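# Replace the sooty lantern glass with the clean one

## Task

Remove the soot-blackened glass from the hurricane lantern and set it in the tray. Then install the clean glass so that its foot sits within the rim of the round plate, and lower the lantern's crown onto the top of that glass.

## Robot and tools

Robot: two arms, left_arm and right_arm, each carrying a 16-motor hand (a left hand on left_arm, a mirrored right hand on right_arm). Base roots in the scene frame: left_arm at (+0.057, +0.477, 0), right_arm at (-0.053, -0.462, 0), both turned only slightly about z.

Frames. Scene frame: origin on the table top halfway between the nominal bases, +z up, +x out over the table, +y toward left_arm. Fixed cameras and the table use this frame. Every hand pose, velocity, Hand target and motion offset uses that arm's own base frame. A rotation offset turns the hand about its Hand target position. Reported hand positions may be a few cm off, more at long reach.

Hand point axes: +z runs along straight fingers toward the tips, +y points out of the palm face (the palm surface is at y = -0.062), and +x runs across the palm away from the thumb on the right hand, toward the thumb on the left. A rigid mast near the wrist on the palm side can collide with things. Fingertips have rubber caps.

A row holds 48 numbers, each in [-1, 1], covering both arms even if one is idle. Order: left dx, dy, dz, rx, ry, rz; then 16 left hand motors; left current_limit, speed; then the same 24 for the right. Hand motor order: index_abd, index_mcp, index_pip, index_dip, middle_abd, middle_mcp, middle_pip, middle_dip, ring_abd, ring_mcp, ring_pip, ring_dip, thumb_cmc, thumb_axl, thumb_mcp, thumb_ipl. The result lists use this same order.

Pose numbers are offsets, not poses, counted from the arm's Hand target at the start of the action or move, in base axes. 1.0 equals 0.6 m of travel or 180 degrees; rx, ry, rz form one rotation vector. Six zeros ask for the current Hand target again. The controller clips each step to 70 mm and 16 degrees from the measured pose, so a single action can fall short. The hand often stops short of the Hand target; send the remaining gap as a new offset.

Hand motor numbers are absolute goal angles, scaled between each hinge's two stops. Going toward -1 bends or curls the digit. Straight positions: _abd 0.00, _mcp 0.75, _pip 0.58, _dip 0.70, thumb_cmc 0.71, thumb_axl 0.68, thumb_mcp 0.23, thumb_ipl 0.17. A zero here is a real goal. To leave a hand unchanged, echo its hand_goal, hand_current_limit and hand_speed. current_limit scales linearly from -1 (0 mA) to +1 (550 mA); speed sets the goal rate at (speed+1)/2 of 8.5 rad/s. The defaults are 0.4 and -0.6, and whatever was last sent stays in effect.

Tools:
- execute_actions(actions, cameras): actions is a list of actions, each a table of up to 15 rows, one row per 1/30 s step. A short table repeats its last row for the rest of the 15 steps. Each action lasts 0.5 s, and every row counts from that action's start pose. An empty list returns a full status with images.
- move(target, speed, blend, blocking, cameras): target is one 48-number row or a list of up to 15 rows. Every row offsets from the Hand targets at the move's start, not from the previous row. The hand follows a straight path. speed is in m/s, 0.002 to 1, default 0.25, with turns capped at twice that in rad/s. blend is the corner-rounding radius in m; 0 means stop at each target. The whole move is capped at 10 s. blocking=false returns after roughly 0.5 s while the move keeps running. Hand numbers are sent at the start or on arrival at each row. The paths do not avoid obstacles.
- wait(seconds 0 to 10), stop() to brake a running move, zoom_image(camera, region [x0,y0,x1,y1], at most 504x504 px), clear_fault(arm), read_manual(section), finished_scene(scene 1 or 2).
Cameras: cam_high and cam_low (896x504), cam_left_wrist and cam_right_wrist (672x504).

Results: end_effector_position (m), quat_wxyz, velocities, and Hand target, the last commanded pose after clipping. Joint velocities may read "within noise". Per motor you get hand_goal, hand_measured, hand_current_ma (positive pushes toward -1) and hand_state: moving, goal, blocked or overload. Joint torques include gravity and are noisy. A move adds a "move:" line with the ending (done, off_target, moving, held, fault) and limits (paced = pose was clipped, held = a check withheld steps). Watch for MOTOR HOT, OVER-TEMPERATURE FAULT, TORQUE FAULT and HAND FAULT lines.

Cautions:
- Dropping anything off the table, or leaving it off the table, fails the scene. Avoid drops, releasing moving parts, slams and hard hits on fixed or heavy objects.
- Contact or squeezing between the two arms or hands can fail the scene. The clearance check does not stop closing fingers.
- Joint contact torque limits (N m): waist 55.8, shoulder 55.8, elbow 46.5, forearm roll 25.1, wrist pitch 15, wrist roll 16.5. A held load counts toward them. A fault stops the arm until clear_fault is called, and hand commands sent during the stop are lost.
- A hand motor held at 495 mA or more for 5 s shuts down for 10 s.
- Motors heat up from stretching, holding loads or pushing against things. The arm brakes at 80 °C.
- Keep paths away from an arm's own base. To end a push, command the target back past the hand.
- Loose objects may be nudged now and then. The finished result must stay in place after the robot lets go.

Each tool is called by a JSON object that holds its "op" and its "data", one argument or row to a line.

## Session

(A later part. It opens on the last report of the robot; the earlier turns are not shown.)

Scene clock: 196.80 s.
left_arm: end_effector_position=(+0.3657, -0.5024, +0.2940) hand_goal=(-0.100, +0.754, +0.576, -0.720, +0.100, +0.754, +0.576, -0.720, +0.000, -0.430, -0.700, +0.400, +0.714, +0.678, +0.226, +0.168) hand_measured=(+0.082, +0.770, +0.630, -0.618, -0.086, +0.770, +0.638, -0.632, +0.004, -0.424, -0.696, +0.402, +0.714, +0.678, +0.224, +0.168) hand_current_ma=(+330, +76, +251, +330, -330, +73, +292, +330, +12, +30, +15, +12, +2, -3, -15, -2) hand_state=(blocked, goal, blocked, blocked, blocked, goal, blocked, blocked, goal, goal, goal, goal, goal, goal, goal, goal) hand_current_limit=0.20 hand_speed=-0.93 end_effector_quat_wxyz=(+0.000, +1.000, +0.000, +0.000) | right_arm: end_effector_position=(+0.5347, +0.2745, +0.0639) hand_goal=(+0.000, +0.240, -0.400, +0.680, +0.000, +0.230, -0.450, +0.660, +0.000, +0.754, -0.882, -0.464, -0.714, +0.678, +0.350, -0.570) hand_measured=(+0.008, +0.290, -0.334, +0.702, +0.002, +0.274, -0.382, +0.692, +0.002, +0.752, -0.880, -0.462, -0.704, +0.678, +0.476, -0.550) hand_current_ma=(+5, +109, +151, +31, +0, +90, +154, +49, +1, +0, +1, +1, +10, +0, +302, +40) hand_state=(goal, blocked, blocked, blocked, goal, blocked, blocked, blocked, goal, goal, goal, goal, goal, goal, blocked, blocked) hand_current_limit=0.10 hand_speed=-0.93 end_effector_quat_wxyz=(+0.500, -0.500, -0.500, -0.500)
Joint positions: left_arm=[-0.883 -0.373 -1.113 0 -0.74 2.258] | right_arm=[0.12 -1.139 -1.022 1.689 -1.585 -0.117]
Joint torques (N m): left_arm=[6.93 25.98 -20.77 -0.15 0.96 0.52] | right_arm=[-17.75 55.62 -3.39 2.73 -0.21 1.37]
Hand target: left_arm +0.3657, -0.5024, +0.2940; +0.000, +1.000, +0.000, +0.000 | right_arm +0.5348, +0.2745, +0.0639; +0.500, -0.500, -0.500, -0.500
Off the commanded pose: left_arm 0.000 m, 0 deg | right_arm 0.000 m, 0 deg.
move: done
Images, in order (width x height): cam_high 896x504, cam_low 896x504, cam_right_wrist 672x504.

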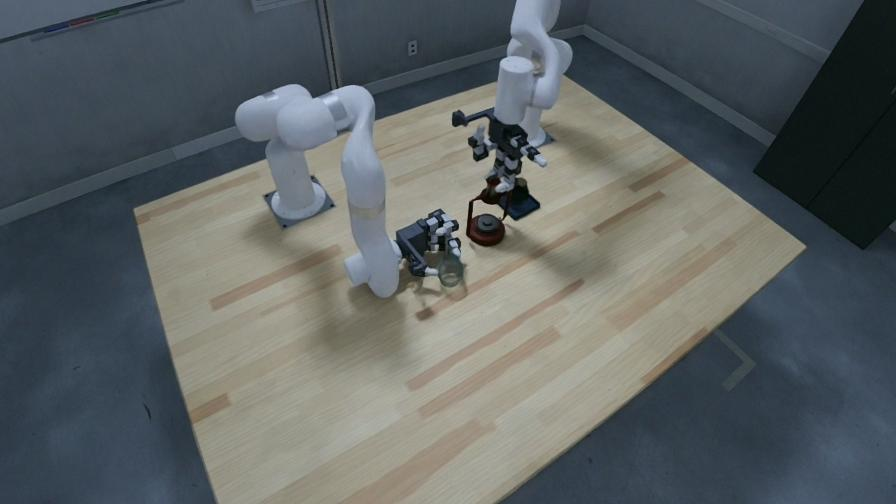

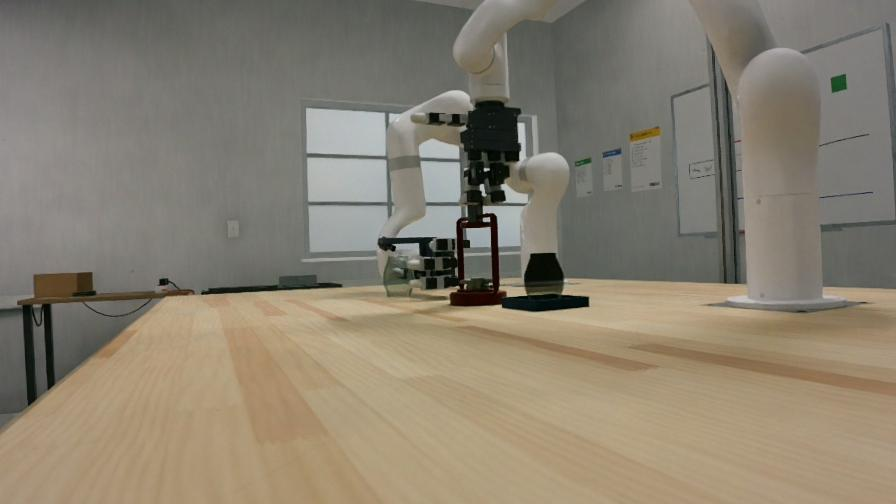

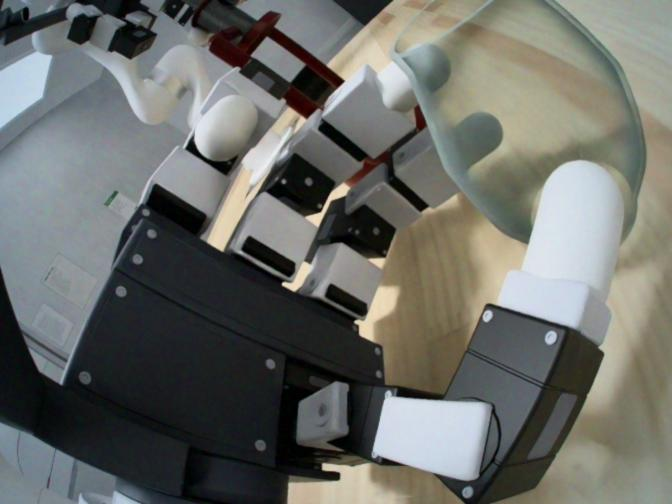

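{"op": "move", "data": {
  "target": [
    [0,0,0,0,0,0,-0.1,0.754,0.576,-0.72,0.1,0.754,0.576,-0.72,0,-0.43,-0.7,0.4,0.714,0.678,0.226,0.168,0.2,-0.93,0,0,0.0935,0,0,0,0,0.24,-0.40,0.68,0,0.23,-0.45,0.66,0,0.754,-0.883,-0.464,-0.714,0.678,0.35,-0.57,0.1,-0.93],
    [0,0,0,0,0,0,-0.1,0.754,0.576,-0.72,0.1,0.754,0.576,-0.72,0,-0.43,-0.7,0.4,0.714,0.678,0.226,0.168,0.2,-0.93,-0.3913,0,0.0935,0,0,0,0,0.24,-0.40,0.68,0,0.23,-0.45,0.66,0,0.754,-0.883,-0.464,-0.714,0.678,0.35,-0.57,0.1,-0.93]
  ],
  "speed": 0.07,
  "cameras": ["cam_high","cam_low"]
}}

Scene clock: 202.40 s.
left_arm: end_effector_position=(+0.3657, -0.5024, +0.2940) hand_goal=(-0.100, +0.754, +0.576, -0.720, +0.100, +0.754, +0.576, -0.720, +0.000, -0.430, -0.700, +0.400, +0.714, +0.678, +0.226, +0.168) hand_measured=(+0.082, +0.770, +0.630, -0.618, -0.086, +0.770, +0.638, -0.632, +0.004, -0.424, -0.696, +0.402, +0.714, +0.678, +0.224, +0.168) hand_current_ma=(+330, +76, +251, +330, -330, +73, +292, +330, +12, +30, +15, +12, +2, -3, -15, -2) hand_state=(blocked, goal, blocked, blocked, blocked, goal, blocked, blocked, goal, goal, goal, goal, goal, goal, goal, goal) hand_current_limit=0.20 hand_speed=-0.93 end_effector_quat_wxyz=(+0.000, +1.000, +0.000, +0.000) | right_arm: end_effector_position=(+0.3000, +0.2745, +0.1200) hand_goal=(+0.000, +0.240, -0.400, +0.680, +0.000, +0.230, -0.450, +0.660, +0.000, +0.754, -0.882, -0.464, -0.714, +0.678, +0.350, -0.570) hand_measured=(+0.008, +0.290, -0.334, +0.702, +0.002, +0.274, -0.382, +0.692, +0.002, +0.752, -0.880, -0.462, -0.704, +0.678, +0.476, -0.550) hand_current_ma=(+5, +109, +150, +31, +0, +90, +153, +49, +1, +0, +1, +1, +10, +0, +302, +41) hand_state=(goal, blocked, blocked, blocked, goal, blocked, blocked, blocked, goal, goal, goal, goal, goal, goal, blocked, blocked) hand_current_limit=0.10 hand_speed=-0.93 end_effector_quat_wxyz=(+0.500, -0.500, -0.500, -0.500)
Joint positions: left_arm=[-0.883 -0.373 -1.113 0 -0.74 2.258] | right_arm=[0.247 -0.975 -0.411 1.78 -1.702 -0.55]
Joint torques (N m): left_arm=[6.32 25.26 -20.68 0.07 0.9 0.48] | right_arm=[17.22 12.73 3.28 2.13 -4.38 -2.08]
Hand target: left_arm +0.3657, -0.5024, +0.2940; +0.000, +1.000, +0.000, +0.000 | right_arm +0.3000, +0.2745, +0.1200; +0.500, -0.500, -0.500, -0.500
Off the commanded pose: left_arm 0.000 m, 0 deg | right_arm 0.000 m, 0 deg.
move: done
Images, in order (width x height): cam_high 896x504, cam_low 896x504.

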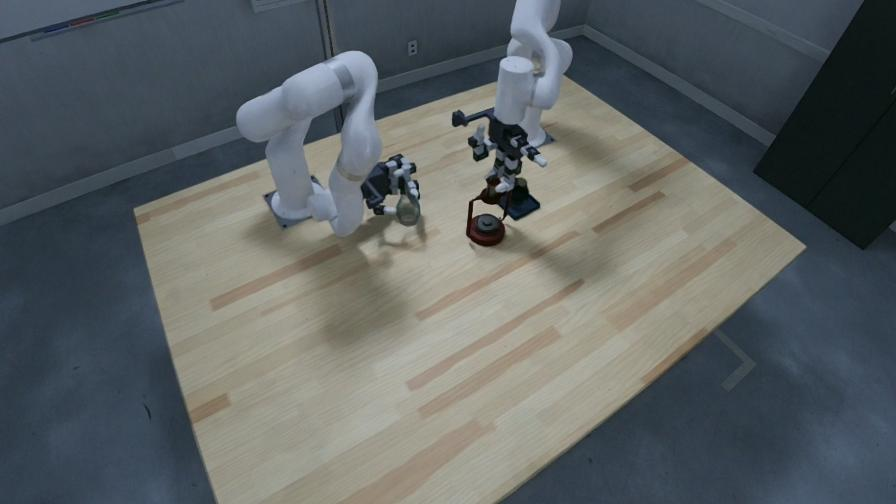

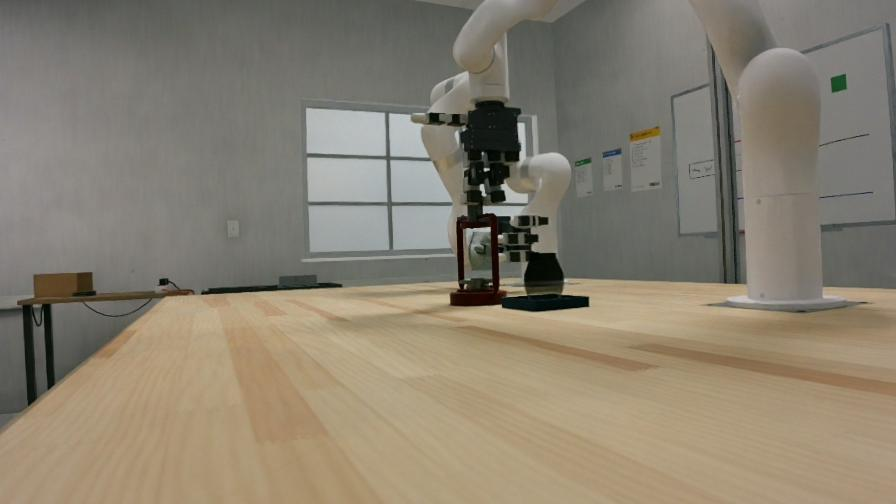

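{"op": "move", "data": {
  "target": [0,0,0,0,0,0,-0.1,0.754,0.576,-0.72,0.1,0.754,0.576,-0.72,0,-0.43,-0.7,0.4,0.714,0.678,0.226,0.168,0.2,-0.93,0,0.3542,0.0042,0,0,0,0,0.24,-0.40,0.68,0,0.23,-0.45,0.66,0,0.754,-0.883,-0.464,-0.714,0.678,0.35,-0.57,0.1,-0.93],
  "speed": 0.08,
  "cameras": ["all"]
}}

Scene clock: 203.17 s.
left_arm: end_effector_position=(+0.3657, -0.5024, +0.2940) hand_goal=(-0.100, +0.754, +0.576, -0.720, +0.100, +0.754, +0.576, -0.720, +0.000, -0.430, -0.700, +0.400, +0.714, +0.678, +0.226, +0.168) hand_measured=(+0.082, +0.770, +0.630, -0.618, -0.086, +0.770, +0.638, -0.632, +0.004, -0.424, -0.696, +0.402, +0.714, +0.678, +0.224, +0.168) hand_current_ma=(+330, +76, +251, +330, -330, +73, +292, +330, +12, +30, +15, +12, +2, -3, -15, -2) hand_state=(blocked, goal, blocked, blocked, blocked, goal, blocked, blocked, goal, goal, goal, goal, goal, goal, goal, goal) hand_current_limit=0.20 hand_speed=-0.93 end_effector_quat_wxyz=(+0.000, +1.000, +0.000, +0.000) | right_arm: end_effector_position=(+0.2997, +0.2854, +0.1202) hand_goal=(+0.000, +0.240, -0.400, +0.680, +0.000, +0.230, -0.450, +0.660, +0.000, +0.754, -0.882, -0.464, -0.714, +0.678, +0.350, -0.570) hand_measured=(+0.008, +0.290, -0.334, +0.702, +0.002, +0.274, -0.382, +0.692, +0.002, +0.752, -0.880, -0.462, -0.704, +0.678, +0.476, -0.550) hand_current_ma=(+5, +109, +149, +31, +0, +90, +151, +49, +1, +0, +1, +1, +11, +0, +302, +42) hand_state=(goal, blocked, blocked, blocked, goal, blocked, blocked, blocked, goal, goal, goal, goal, goal, goal, blocked, blocked) hand_current_limit=0.10 hand_speed=-0.93 end_effector_quat_wxyz=(+0.501, -0.499, -0.500, -0.500)
Joint positions: left_arm=[-0.883 -0.373 -1.113 0 -0.74 2.258] | right_arm=[0.294 -0.972 -0.416 1.821 -1.724 -0.537]
Joint torques (N m): left_arm=[6.97 26.25 -20.77 -0.02 0.86 0.53] | right_arm=[-18.18 16.43 3.47 -3.08 0.26 -1.88]
Hand target: left_arm +0.3657, -0.5024, +0.2940; +0.000, +1.000, +0.000, +0.000 | right_arm +0.2997, +0.2854, +0.1201; +0.501, -0.499, -0.500, -0.500 (not the last commanded pose)
Off the commanded pose: left_arm 0.000 m, 0 deg | right_arm 0.202 m, 0 deg.
move: held (right_arm; a check stopped the path); limits=held
pose unreachable (right arm): on one or more control steps of this call, first in action 0 (counted from 0), this arm could not follow its commanded pose, so it was not sent that pose on those steps. It may still have moved: this result reports where it is.
cause: moving toward the commanded pose would bring two parts of the arm too close to each other (joints 5 (wrist pitch) and 6 (wrist roll) lie between them).

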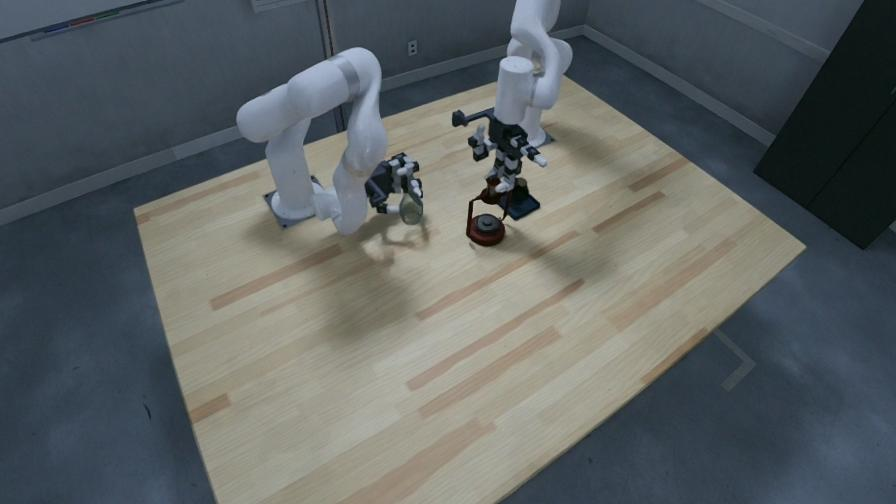

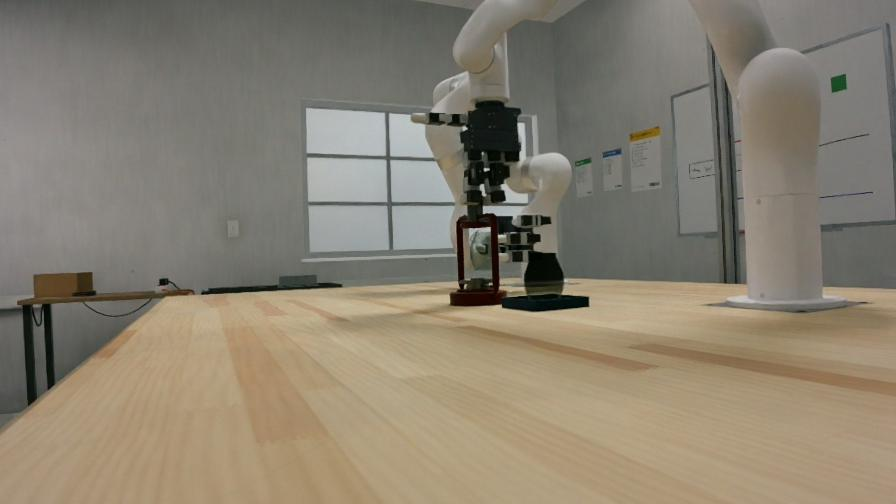

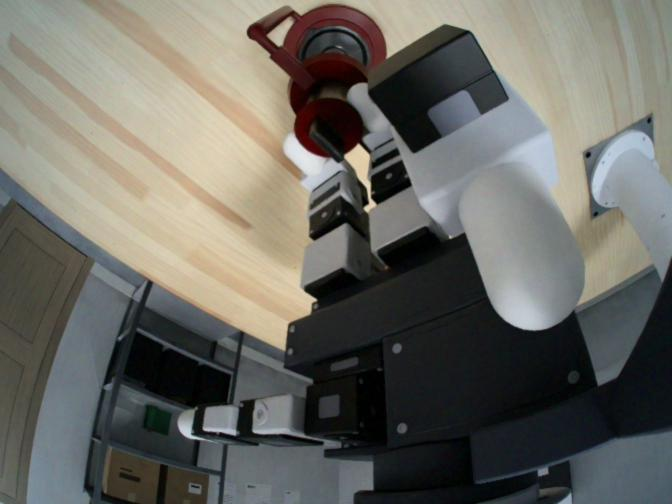

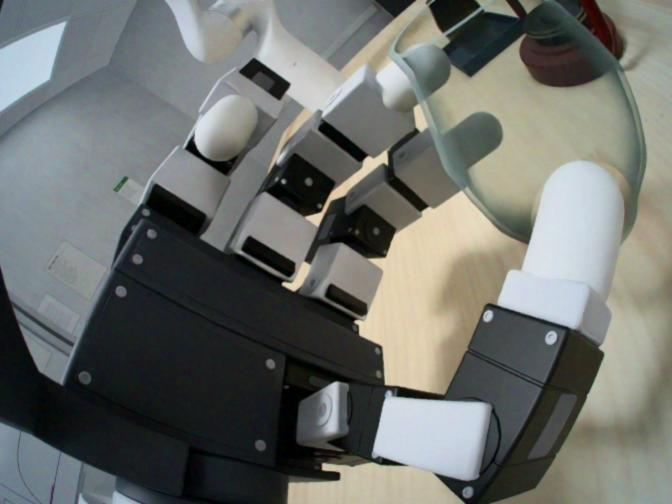

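{"op": "move", "data": {
  "target": [
    [0,0,0,0,0,0,-0.1,0.754,0.576,-0.72,0.1,0.754,0.576,-0.72,0,-0.43,-0.7,0.4,0.714,0.678,0.226,0.168,0.2,-0.93,0.108,0,0.004,0,0,0,0,0.24,-0.40,0.68,0,0.23,-0.45,0.66,0,0.754,-0.883,-0.464,-0.714,0.678,0.35,-0.57,0.1,-0.93],
    [0,0,0,0,0,0,-0.1,0.754,0.576,-0.72,0.1,0.754,0.576,-0.72,0,-0.43,-0.7,0.4,0.714,0.678,0.226,0.168,0.2,-0.93,0.108,0.336,0.004,0,0,0,0,0.24,-0.40,0.68,0,0.23,-0.45,0.66,0,0.754,-0.883,-0.464,-0.714,0.678,0.35,-0.57,0.1,-0.93]
  ],
  "speed": 0.08,
  "cameras": ["cam_high"]
}}

Scene clock: 207.30 s.
left_arm: end_effector_position=(+0.3657, -0.5024, +0.2940) hand_goal=(-0.100, +0.754, +0.576, -0.720, +0.100, +0.754, +0.576, -0.720, +0.000, -0.430, -0.700, +0.400, +0.714, +0.678, +0.226, +0.168) hand_measured=(+0.082, +0.770, +0.630, -0.618, -0.086, +0.770, +0.638, -0.632, +0.004, -0.424, -0.696, +0.402, +0.714, +0.678, +0.224, +0.168) hand_current_ma=(+330, +76, +251, +330, -330, +73, +292, +330, +12, +30, +15, +12, +2, -3, -15, -2) hand_state=(blocked, goal, blocked, blocked, blocked, goal, blocked, blocked, goal, goal, goal, goal, goal, goal, goal, goal) hand_current_limit=0.20 hand_speed=-0.93 end_effector_quat_wxyz=(+0.000, +1.000, +0.000, +0.000) | right_arm: end_effector_position=(+0.3645, +0.4870, +0.1225) hand_goal=(+0.000, +0.240, -0.400, +0.680, +0.000, +0.230, -0.450, +0.660, +0.000, +0.754, -0.882, -0.464, -0.714, +0.678, +0.350, -0.570) hand_measured=(+0.008, +0.290, -0.334, +0.702, +0.002, +0.274, -0.384, +0.692, +0.002, +0.752, -0.880, -0.462, -0.704, +0.678, +0.476, -0.548) hand_current_ma=(+5, +109, +148, +31, +0, +90, +151, +49, +1, +0, +1, +1, +11, +0, +302, +42) hand_state=(goal, blocked, blocked, blocked, goal, blocked, blocked, blocked, goal, goal, goal, goal, goal, goal, blocked, blocked) hand_current_limit=0.10 hand_speed=-0.93 end_effector_quat_wxyz=(+0.501, -0.499, -0.500, -0.500)
Joint positions: left_arm=[-0.883 -0.373 -1.113 0 -0.74 2.258] | right_arm=[0.761 -0.948 -0.765 2.322 -1.697 -0.134]
Joint torques (N m): left_arm=[6.15 25.34 -20.78 -0.15 0.88 0.55] | right_arm=[19.33 22.25 -8.71 2.78 0.15 1.54]
Hand target: left_arm +0.3657, -0.5024, +0.2940; +0.000, +1.000, +0.000, +0.000 | right_arm +0.3645, +0.4870, +0.1225; +0.501, -0.499, -0.500, -0.500
Off the commanded pose: left_arm 0.000 m, 0 deg | right_arm 0.000 m, 0 deg.
move: done
Images, in order (width x height): cam_high 896x504.

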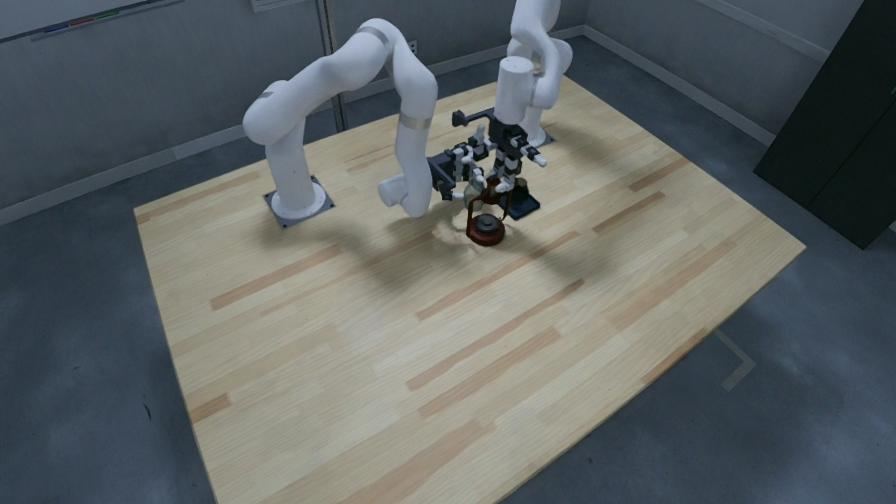

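{"op": "zoom_image", "data": {
  "camera": "cam_high",
  "region": [420, 130, 560, 250]
}}

{"op": "execute_actions", "data": {
  "actions": [],
  "cameras": ["cam_low","cam_right_wrist","cam_left_wrist"]
}}

{"op": "zoom_image", "data": {
  "camera": "cam_low",
  "region": [430, 170, 570, 320]
}}

Scaled by 3.600 from the camera's 896x504 image, which has a finer 1280x720 frame.

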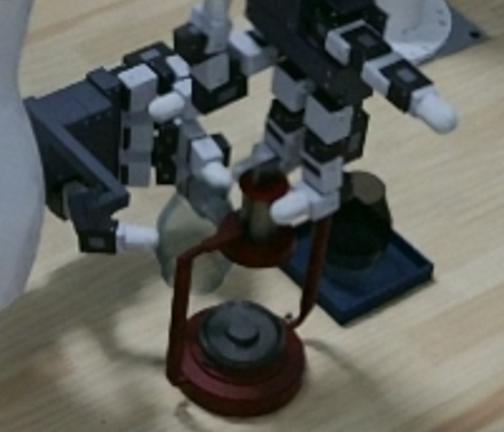

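Scene clock: 207.43 s.
left_arm: end_effector_position=(+0.3657, -0.5024, +0.2940) hand_goal=(-0.100, +0.754, +0.576, -0.720, +0.100, +0.754, +0.576, -0.720, +0.000, -0.430, -0.700, +0.400, +0.714, +0.678, +0.226, +0.168) hand_measured=(+0.082, +0.770, +0.630, -0.618, -0.086, +0.770, +0.638, -0.632, +0.004, -0.424, -0.696, +0.402, +0.714, +0.678, +0.224, +0.168) hand_current_ma=(+330, +76, +251, +330, -330, +73, +292, +330, +12, +30, +15, +12, +2, -3, -15, -2) hand_state=(blocked, goal, blocked, blocked, blocked, goal, blocked, blocked, goal, goal, goal, goal, goal, goal, goal, goal) hand_current_limit=0.20 hand_speed=-0.93 end_effector_quat_wxyz=(+0.000, +1.000, +0.000, +0.000) | right_arm: end_effector_position=(+0.3645, +0.4870, +0.1225) hand_goal=(+0.000, +0.240, -0.400, +0.680, +0.000, +0.230, -0.450, +0.660, +0.000, +0.754, -0.882, -0.464, -0.714, +0.678, +0.350, -0.570) hand_measured=(+0.008, +0.290, -0.334, +0.702, +0.002, +0.274, -0.384, +0.692, +0.002, +0.752, -0.880, -0.462, -0.704, +0.678, +0.476, -0.548) hand_current_ma=(+5, +109, +148, +31, +0, +90, +151, +49, +1, +0, +1, +1, +11, +0, +302, +42) hand_state=(goal, blocked, blocked, blocked, goal, blocked, blocked, blocked, goal, goal, goal, goal, goal, goal, blocked, blocked) hand_current_limit=0.10 hand_speed=-0.93 end_effector_quat_wxyz=(+0.501, -0.499, -0.500, -0.500)
Joint positions: left_arm=[-0.883 -0.373 -1.113 0 -0.74 2.258] | right_arm=[0.761 -0.948 -0.765 2.322 -1.697 -0.134]
Joint velocities: within noise
Joint torques (N m): left_arm=[6.19 25.28 -20.66 0.03 0.88 0.5] | right_arm=[18.91 20.8 -10 2.98 -0.15 1.31]
Motor temperatures (°C): left_arm=[31 30 31 32 33 33] | right_arm=[26 31 31 32 35 31]
Hand target: left_arm +0.3657, -0.5024, +0.2940; +0.000, +1.000, +0.000, +0.000 | right_arm +0.3645, +0.4870, +0.1225; +0.501, -0.499, -0.500, -0.500
Off the commanded pose: left_arm 0.000 m, 0 deg | right_arm 0.000 m, 0 deg.
Images, in order (width x height): cam_low 896x504, cam_left_wrist 672x504, cam_right_wrist 672x504.

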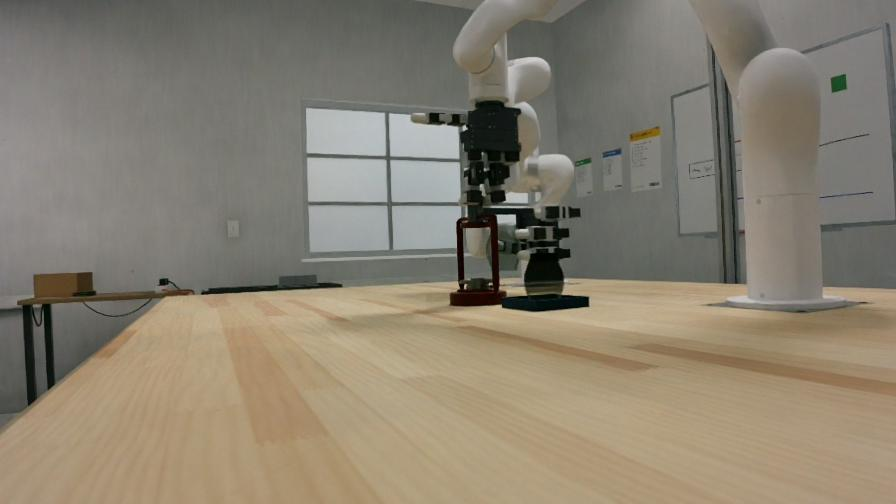

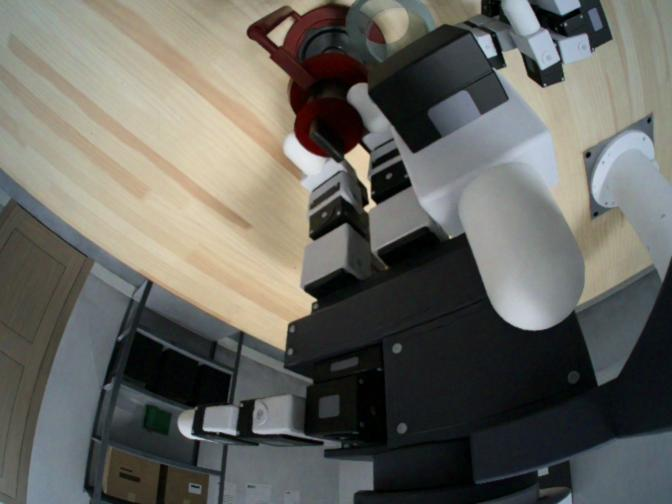

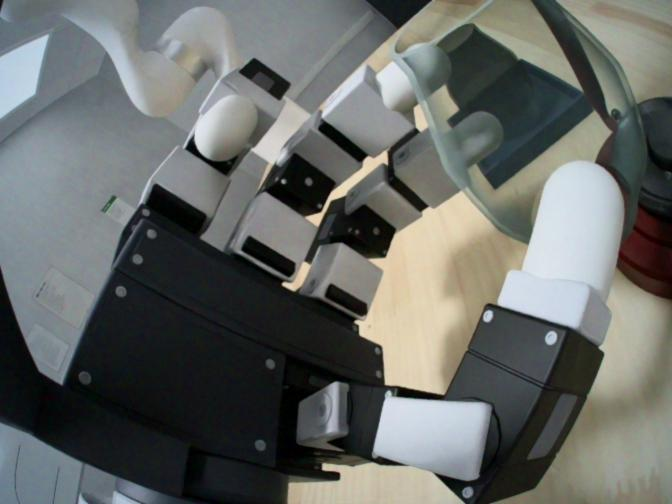

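Scaled by 3.360 from the camera's 896x504 image, which has a finer 1280x720 frame.

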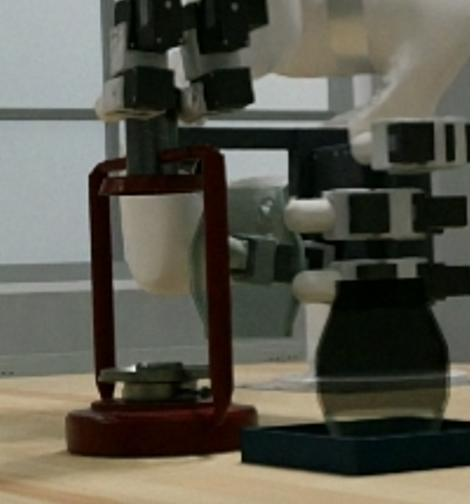

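{"op": "move", "data": {
  "target": [0,0,0,0,0,0,-0.1,0.754,0.576,-0.72,0.1,0.754,0.576,-0.72,0,-0.43,-0.7,0.4,0.714,0.678,0.226,0.168,0.2,-0.93,0.0758,0,0,0,0,0,0,0.24,-0.40,0.68,0,0.23,-0.45,0.66,0,0.754,-0.883,-0.464,-0.714,0.678,0.35,-0.57,0.1,-0.93],
  "speed": 0.03,
  "cameras": ["all"]
}}

{"op": "zoom_image", "data": {
  "camera": "cam_high",
  "region": [430, 140, 550, 250]
}}

{"op": "zoom_image", "data": {
  "camera": "cam_low",
  "region": [440, 190, 540, 310]
}}

Scene clock: 209.77 s.
left_arm: end_effector_position=(+0.3657, -0.5024, +0.2940) hand_goal=(-0.100, +0.754, +0.576, -0.720, +0.100, +0.754, +0.576, -0.720, +0.000, -0.430, -0.700, +0.400, +0.714, +0.678, +0.226, +0.168) hand_measured=(+0.082, +0.770, +0.630, -0.618, -0.086, +0.770, +0.638, -0.632, +0.004, -0.424, -0.696, +0.402, +0.714, +0.678, +0.224, +0.168) hand_current_ma=(+330, +76, +251, +330, -330, +73, +292, +330, +12, +30, +15, +12, +2, -3, -15, -2) hand_state=(blocked, goal, blocked, blocked, blocked, goal, blocked, blocked, goal, goal, goal, goal, goal, goal, goal, goal) hand_current_limit=0.20 hand_speed=-0.93 end_effector_quat_wxyz=(+0.000, +1.000, +0.000, +0.000) | right_arm: end_effector_position=(+0.4100, +0.4870, +0.1225) hand_goal=(+0.000, +0.240, -0.400, +0.680, +0.000, +0.230, -0.450, +0.660, +0.000, +0.754, -0.882, -0.464, -0.714, +0.678, +0.350, -0.570) hand_measured=(+0.018, +0.278, -0.354, +0.702, +0.010, +0.288, -0.396, +0.682, +0.002, +0.752, -0.880, -0.462, -0.670, +0.684, +0.454, -0.548) hand_current_ma=(+16, +70, +88, +31, +8, +134, +112, +30, +1, +0, +1, +1, +86, +7, +303, +42) hand_state=(goal, blocked, blocked, blocked, goal, blocked, blocked, blocked, goal, goal, goal, goal, blocked, goal, blocked, blocked) hand_current_limit=0.10 hand_speed=-0.93 end_effector_quat_wxyz=(+0.501, -0.499, -0.500, -0.500)
Joint positions: left_arm=[-0.883 -0.373 -1.113 0 -0.74 2.258] | right_arm=[0.687 -0.966 -0.851 2.252 -1.644 -0.09]
Joint torques (N m): left_arm=[5.54 25.08 -20.88 -0.12 0.83 0.53] | right_arm=[-19.33 23.8 -11.53 -1.91 -0.58 1.2]
Hand target: left_arm +0.3657, -0.5024, +0.2940; +0.000, +1.000, +0.000, +0.000 | right_arm +0.4100, +0.4870, +0.1225; +0.501, -0.499, -0.500, -0.500
Off the commanded pose: left_arm 0.000 m, 0 deg | right_arm 0.000 m, 0 deg.
move: done

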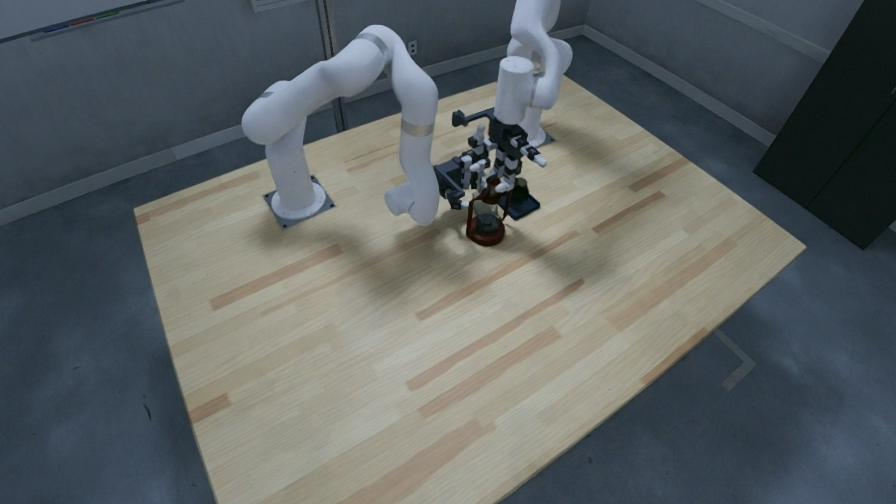

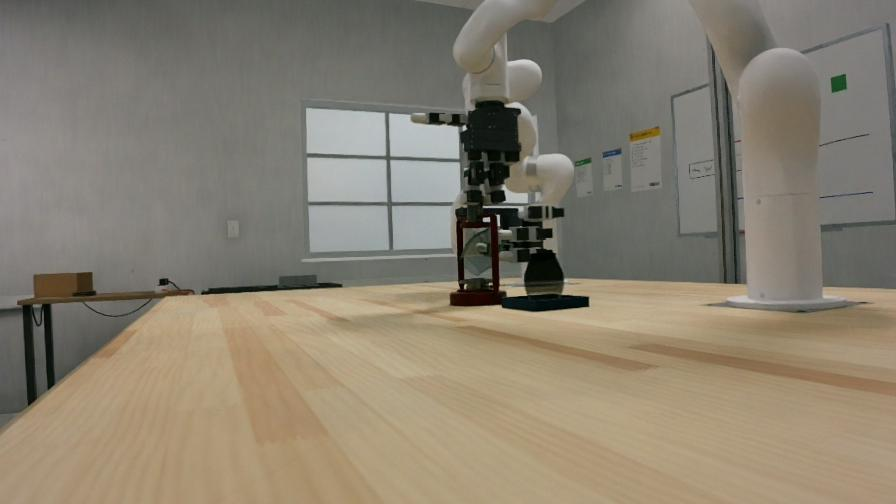

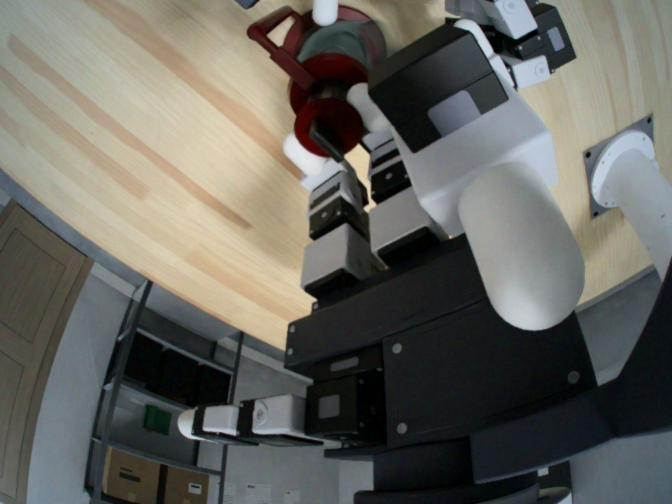

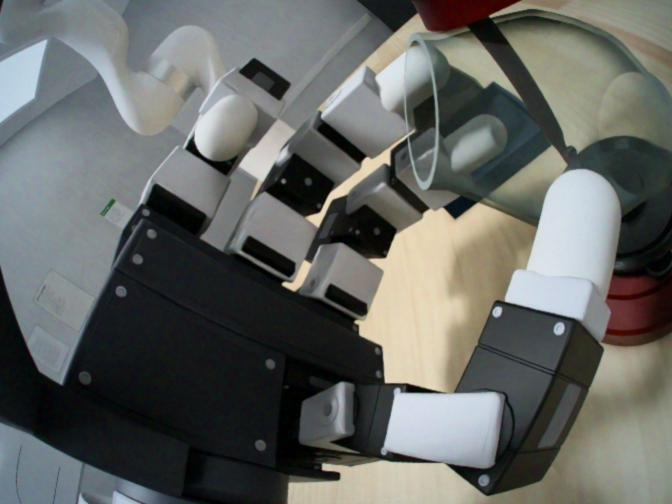

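Scaled by 4.200 from the camera's 896x504 image, which has a finer 1280x720 frame.

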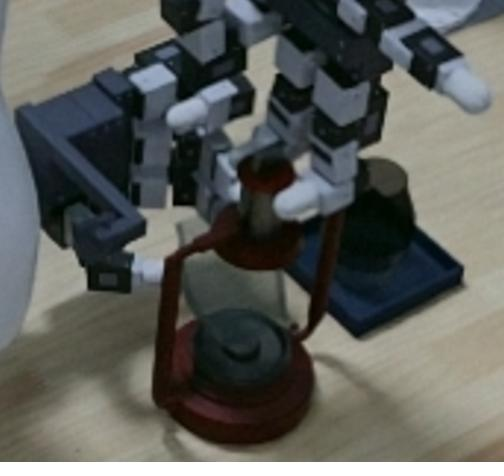

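Scaled by 4.200 from the camera's 896x504 image, which has a finer 1280x720 frame.

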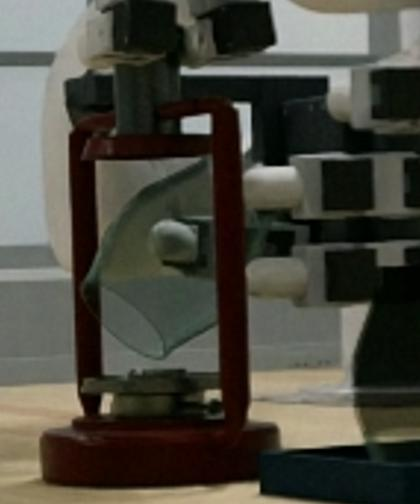

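{"op": "move", "data": {
  "target": [0,0,0,0,0,0,-0.1,0.754,0.576,-0.72,0.1,0.754,0.576,-0.72,0,-0.43,-0.7,0.4,0.714,0.678,0.226,0.168,0.2,-0.93,-0.0833,0,0,0,0,0,0,0.24,-0.40,0.68,0,0.23,-0.45,0.66,0,0.754,-0.883,-0.464,-0.714,0.678,0.35,-0.57,0.1,-0.93],
  "speed": 0.04,
  "cameras": ["all"]
}}

{"op": "zoom_image", "data": {
  "camera": "cam_high",
  "region": [430, 140, 550, 250]
}}

{"op": "zoom_image", "data": {
  "camera": "cam_low",
  "region": [440, 190, 540, 310]
}}

Scene clock: 211.70 s.
left_arm: end_effector_position=(+0.3657, -0.5024, +0.2940) hand_goal=(-0.100, +0.754, +0.576, -0.720, +0.100, +0.754, +0.576, -0.720, +0.000, -0.430, -0.700, +0.400, +0.714, +0.678, +0.226, +0.168) hand_measured=(+0.082, +0.770, +0.630, -0.618, -0.086, +0.770, +0.638, -0.632, +0.004, -0.424, -0.696, +0.402, +0.714, +0.678, +0.224, +0.168) hand_current_ma=(+330, +76, +251, +330, -330, +73, +292, +330, +12, +30, +15, +12, +2, -3, -15, -2) hand_state=(blocked, goal, blocked, blocked, blocked, goal, blocked, blocked, goal, goal, goal, goal, goal, goal, goal, goal) hand_current_limit=0.20 hand_speed=-0.93 end_effector_quat_wxyz=(+0.000, +1.000, +0.000, +0.000) | right_arm: end_effector_position=(+0.3600, +0.4870, +0.1225) hand_goal=(+0.000, +0.240, -0.400, +0.680, +0.000, +0.230, -0.450, +0.660, +0.000, +0.754, -0.882, -0.464, -0.714, +0.678, +0.350, -0.570) hand_measured=(+0.016, +0.278, -0.356, +0.702, +0.008, +0.288, -0.396, +0.682, +0.002, +0.752, -0.880, -0.462, -0.670, +0.684, +0.454, -0.548) hand_current_ma=(+14, +70, +80, +29, +5, +134, +112, +30, +1, +0, +1, +1, +86, +7, +302, +42) hand_state=(goal, blocked, blocked, blocked, goal, blocked, blocked, blocked, goal, goal, goal, goal, blocked, goal, blocked, blocked) hand_current_limit=0.10 hand_speed=-0.93 end_effector_quat_wxyz=(+0.501, -0.499, -0.500, -0.500)
Joint positions: left_arm=[-0.883 -0.373 -1.113 0 -0.74 2.258] | right_arm=[0.77 -0.947 -0.757 2.329 -1.703 -0.138]
Joint torques (N m): left_arm=[6.38 25.56 -20.82 -0.17 0.82 0.49] | right_arm=[17.17 51.52 -2.93 3.33 -4.82 -2.05]
Hand target: left_arm +0.3657, -0.5024, +0.2940; +0.000, +1.000, +0.000, +0.000 | right_arm +0.3600, +0.4870, +0.1225; +0.501, -0.499, -0.500, -0.500
Off the commanded pose: left_arm 0.000 m, 0 deg | right_arm 0.000 m, 0 deg.
move: done

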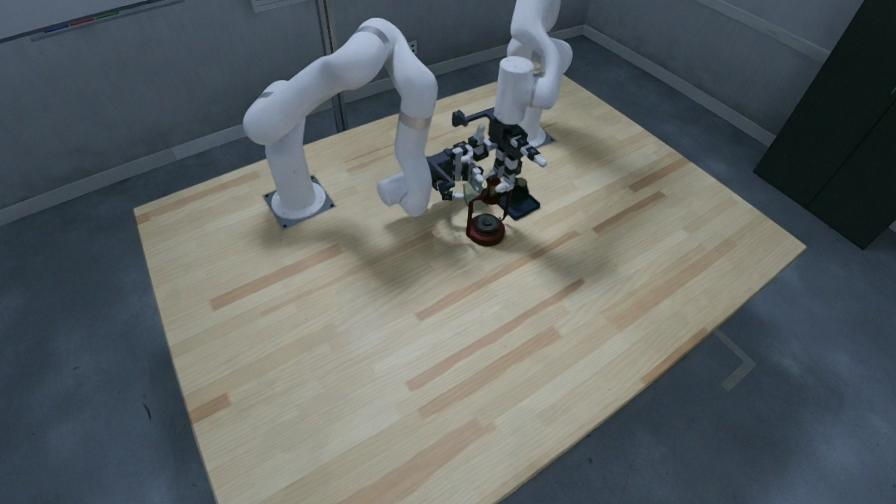

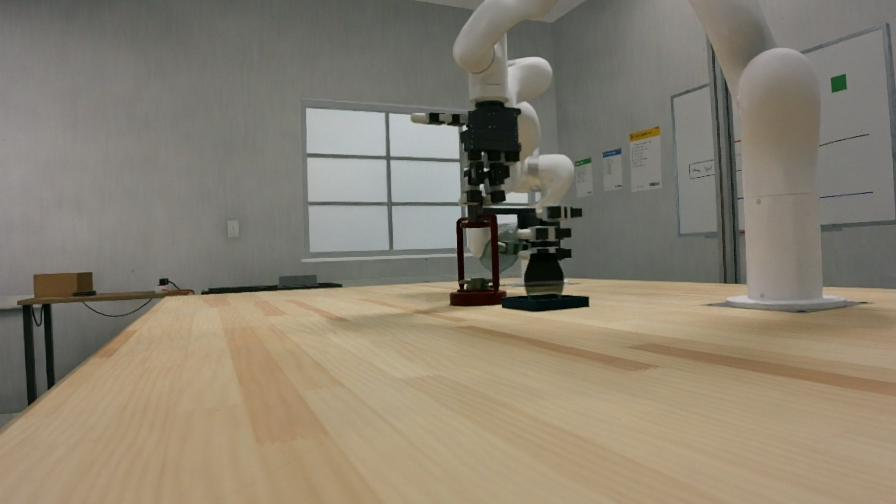

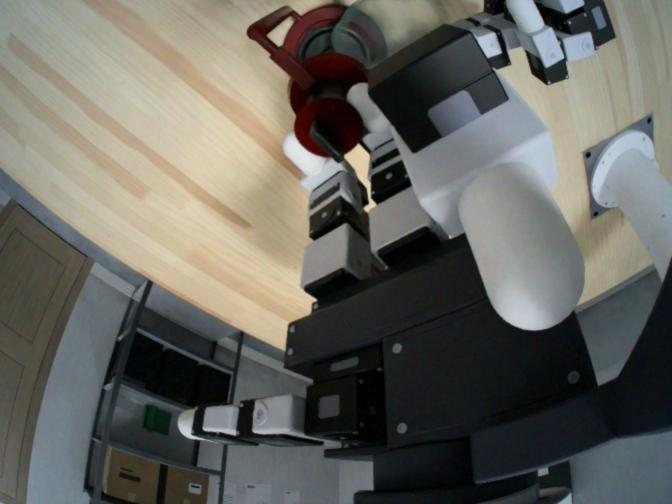

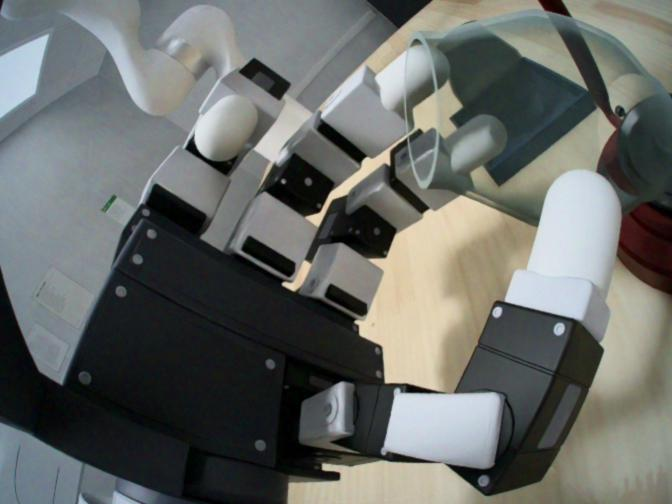

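Scaled by 4.200 from the camera's 896x504 image, which has a finer 1280x720 frame.

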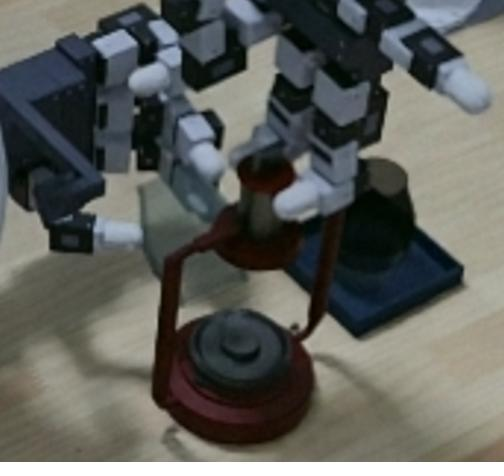

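Scaled by 4.200 from the camera's 896x504 image, which has a finer 1280x720 frame.

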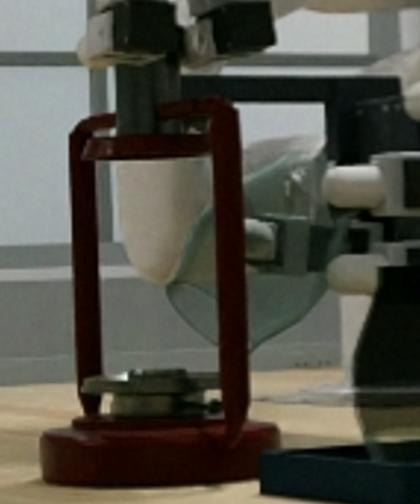

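{"op": "move", "data": {
  "target": [
    [0,0,0,0,0,0,-0.1,0.754,0.576,-0.72,0.1,0.754,0.576,-0.72,0,-0.43,-0.7,0.4,0.714,0.678,0.226,0.168,0.2,-0.93,0,-0.245,0,0,0,0,0,0.24,-0.40,0.68,0,0.23,-0.45,0.66,0,0.754,-0.883,-0.464,-0.714,0.678,0.35,-0.57,0.1,-0.93],
    [0,0,0,0,0,0,-0.1,0.754,0.576,-0.72,0.1,0.754,0.576,-0.72,0,-0.43,-0.7,0.4,0.714,0.678,0.226,0.168,0.2,-0.93,0.067,-0.245,-0.09,0,0,0,0,0.24,-0.40,0.68,0,0.23,-0.45,0.66,0,0.754,-0.883,-0.464,-0.714,0.678,0.35,-0.57,0.1,-0.93]
  ],
  "speed": 0.07,
  "cameras": ["cam_low","cam_high"]
}}

{"op": "zoom_image", "data": {
  "camera": "cam_low",
  "region": [400, 190, 540, 310]
}}

{"op": "zoom_image", "data": {
  "camera": "cam_high",
  "region": [390, 140, 510, 250]
}}

Scene clock: 216.20 s.
left_arm: end_effector_position=(+0.3657, -0.5024, +0.2940) hand_goal=(-0.100, +0.754, +0.576, -0.720, +0.100, +0.754, +0.576, -0.720, +0.000, -0.430, -0.700, +0.400, +0.714, +0.678, +0.226, +0.168) hand_measured=(+0.082, +0.770, +0.630, -0.618, -0.086, +0.770, +0.638, -0.632, +0.004, -0.424, -0.696, +0.402, +0.714, +0.678, +0.224, +0.168) hand_current_ma=(+330, +76, +251, +330, -330, +73, +292, +330, +12, +30, +15, +12, +2, -3, -15, -2) hand_state=(blocked, goal, blocked, blocked, blocked, goal, blocked, blocked, goal, goal, goal, goal, goal, goal, goal, goal) hand_current_limit=0.20 hand_speed=-0.93 end_effector_quat_wxyz=(+0.000, +1.000, +0.000, +0.000) | right_arm: end_effector_position=(+0.4002, +0.3400, +0.0685) hand_goal=(+0.000, +0.240, -0.400, +0.680, +0.000, +0.230, -0.450, +0.660, +0.000, +0.754, -0.882, -0.464, -0.714, +0.678, +0.350, -0.570) hand_measured=(+0.014, +0.278, -0.356, +0.702, +0.008, +0.288, -0.396, +0.682, +0.002, +0.752, -0.880, -0.462, -0.670, +0.684, +0.454, -0.548) hand_current_ma=(+13, +70, +80, +29, +5, +134, +112, +30, +1, +0, +1, +1, +86, +7, +302, +43) hand_state=(goal, blocked, blocked, blocked, goal, blocked, blocked, blocked, goal, goal, goal, goal, blocked, goal, blocked, blocked) hand_current_limit=0.10 hand_speed=-0.93 end_effector_quat_wxyz=(+0.501, -0.499, -0.500, -0.500)
Joint positions: left_arm=[-0.883 -0.373 -1.113 0 -0.74 2.258] | right_arm=[0.363 -1.095 -0.736 1.91 -1.695 -0.338]
Joint torques (N m): left_arm=[5.95 25.67 -20.78 -0.36 0.71 0.49] | right_arm=[-19.63 20.97 -7 -2.61 0.1 1.28]
Hand target: left_arm +0.3657, -0.5024, +0.2940; +0.000, +1.000, +0.000, +0.000 | right_arm +0.4002, +0.3400, +0.0685; +0.501, -0.499, -0.500, -0.500
Off the commanded pose: left_arm 0.000 m, 0 deg | right_arm 0.000 m, 0 deg.
move: done
Images, in order (width x height): cam_high 896x504, cam_low 896x504.

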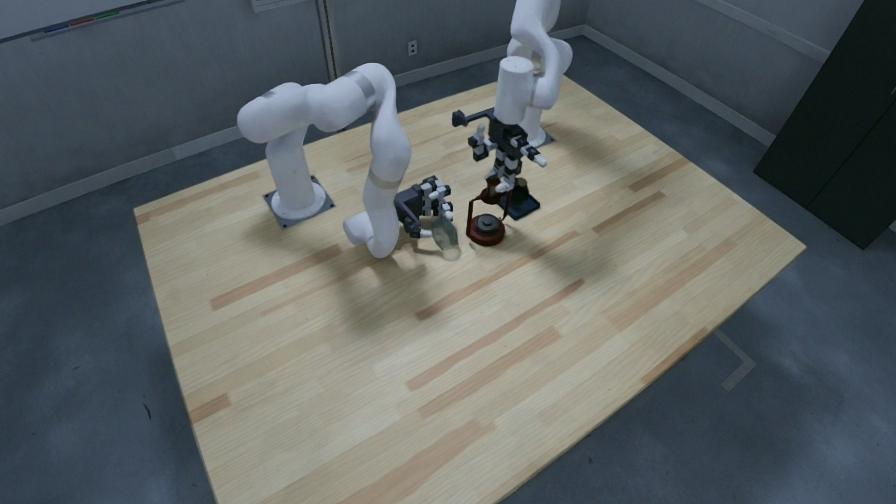

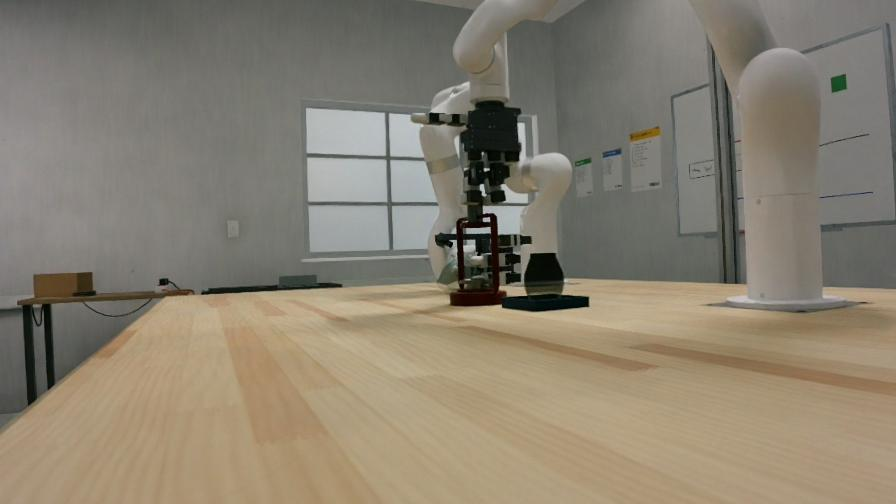

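Scaled by 3.600 from the camera's 896x504 image, which has a finer 1280x720 frame.

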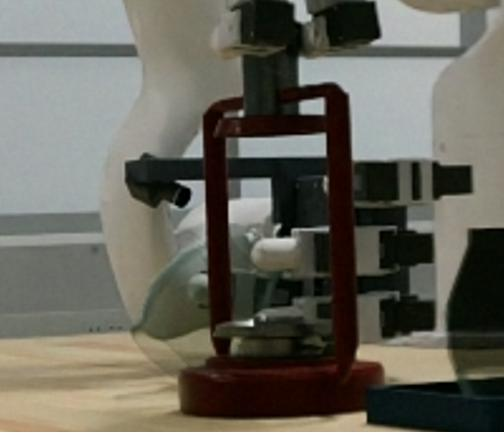

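Scaled by 4.200 from the camera's 896x504 image, which has a finer 1280x720 frame.

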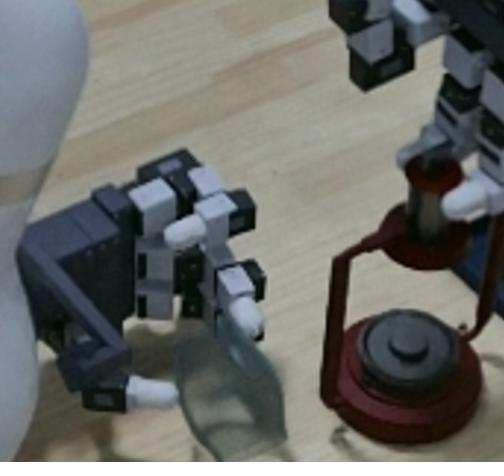

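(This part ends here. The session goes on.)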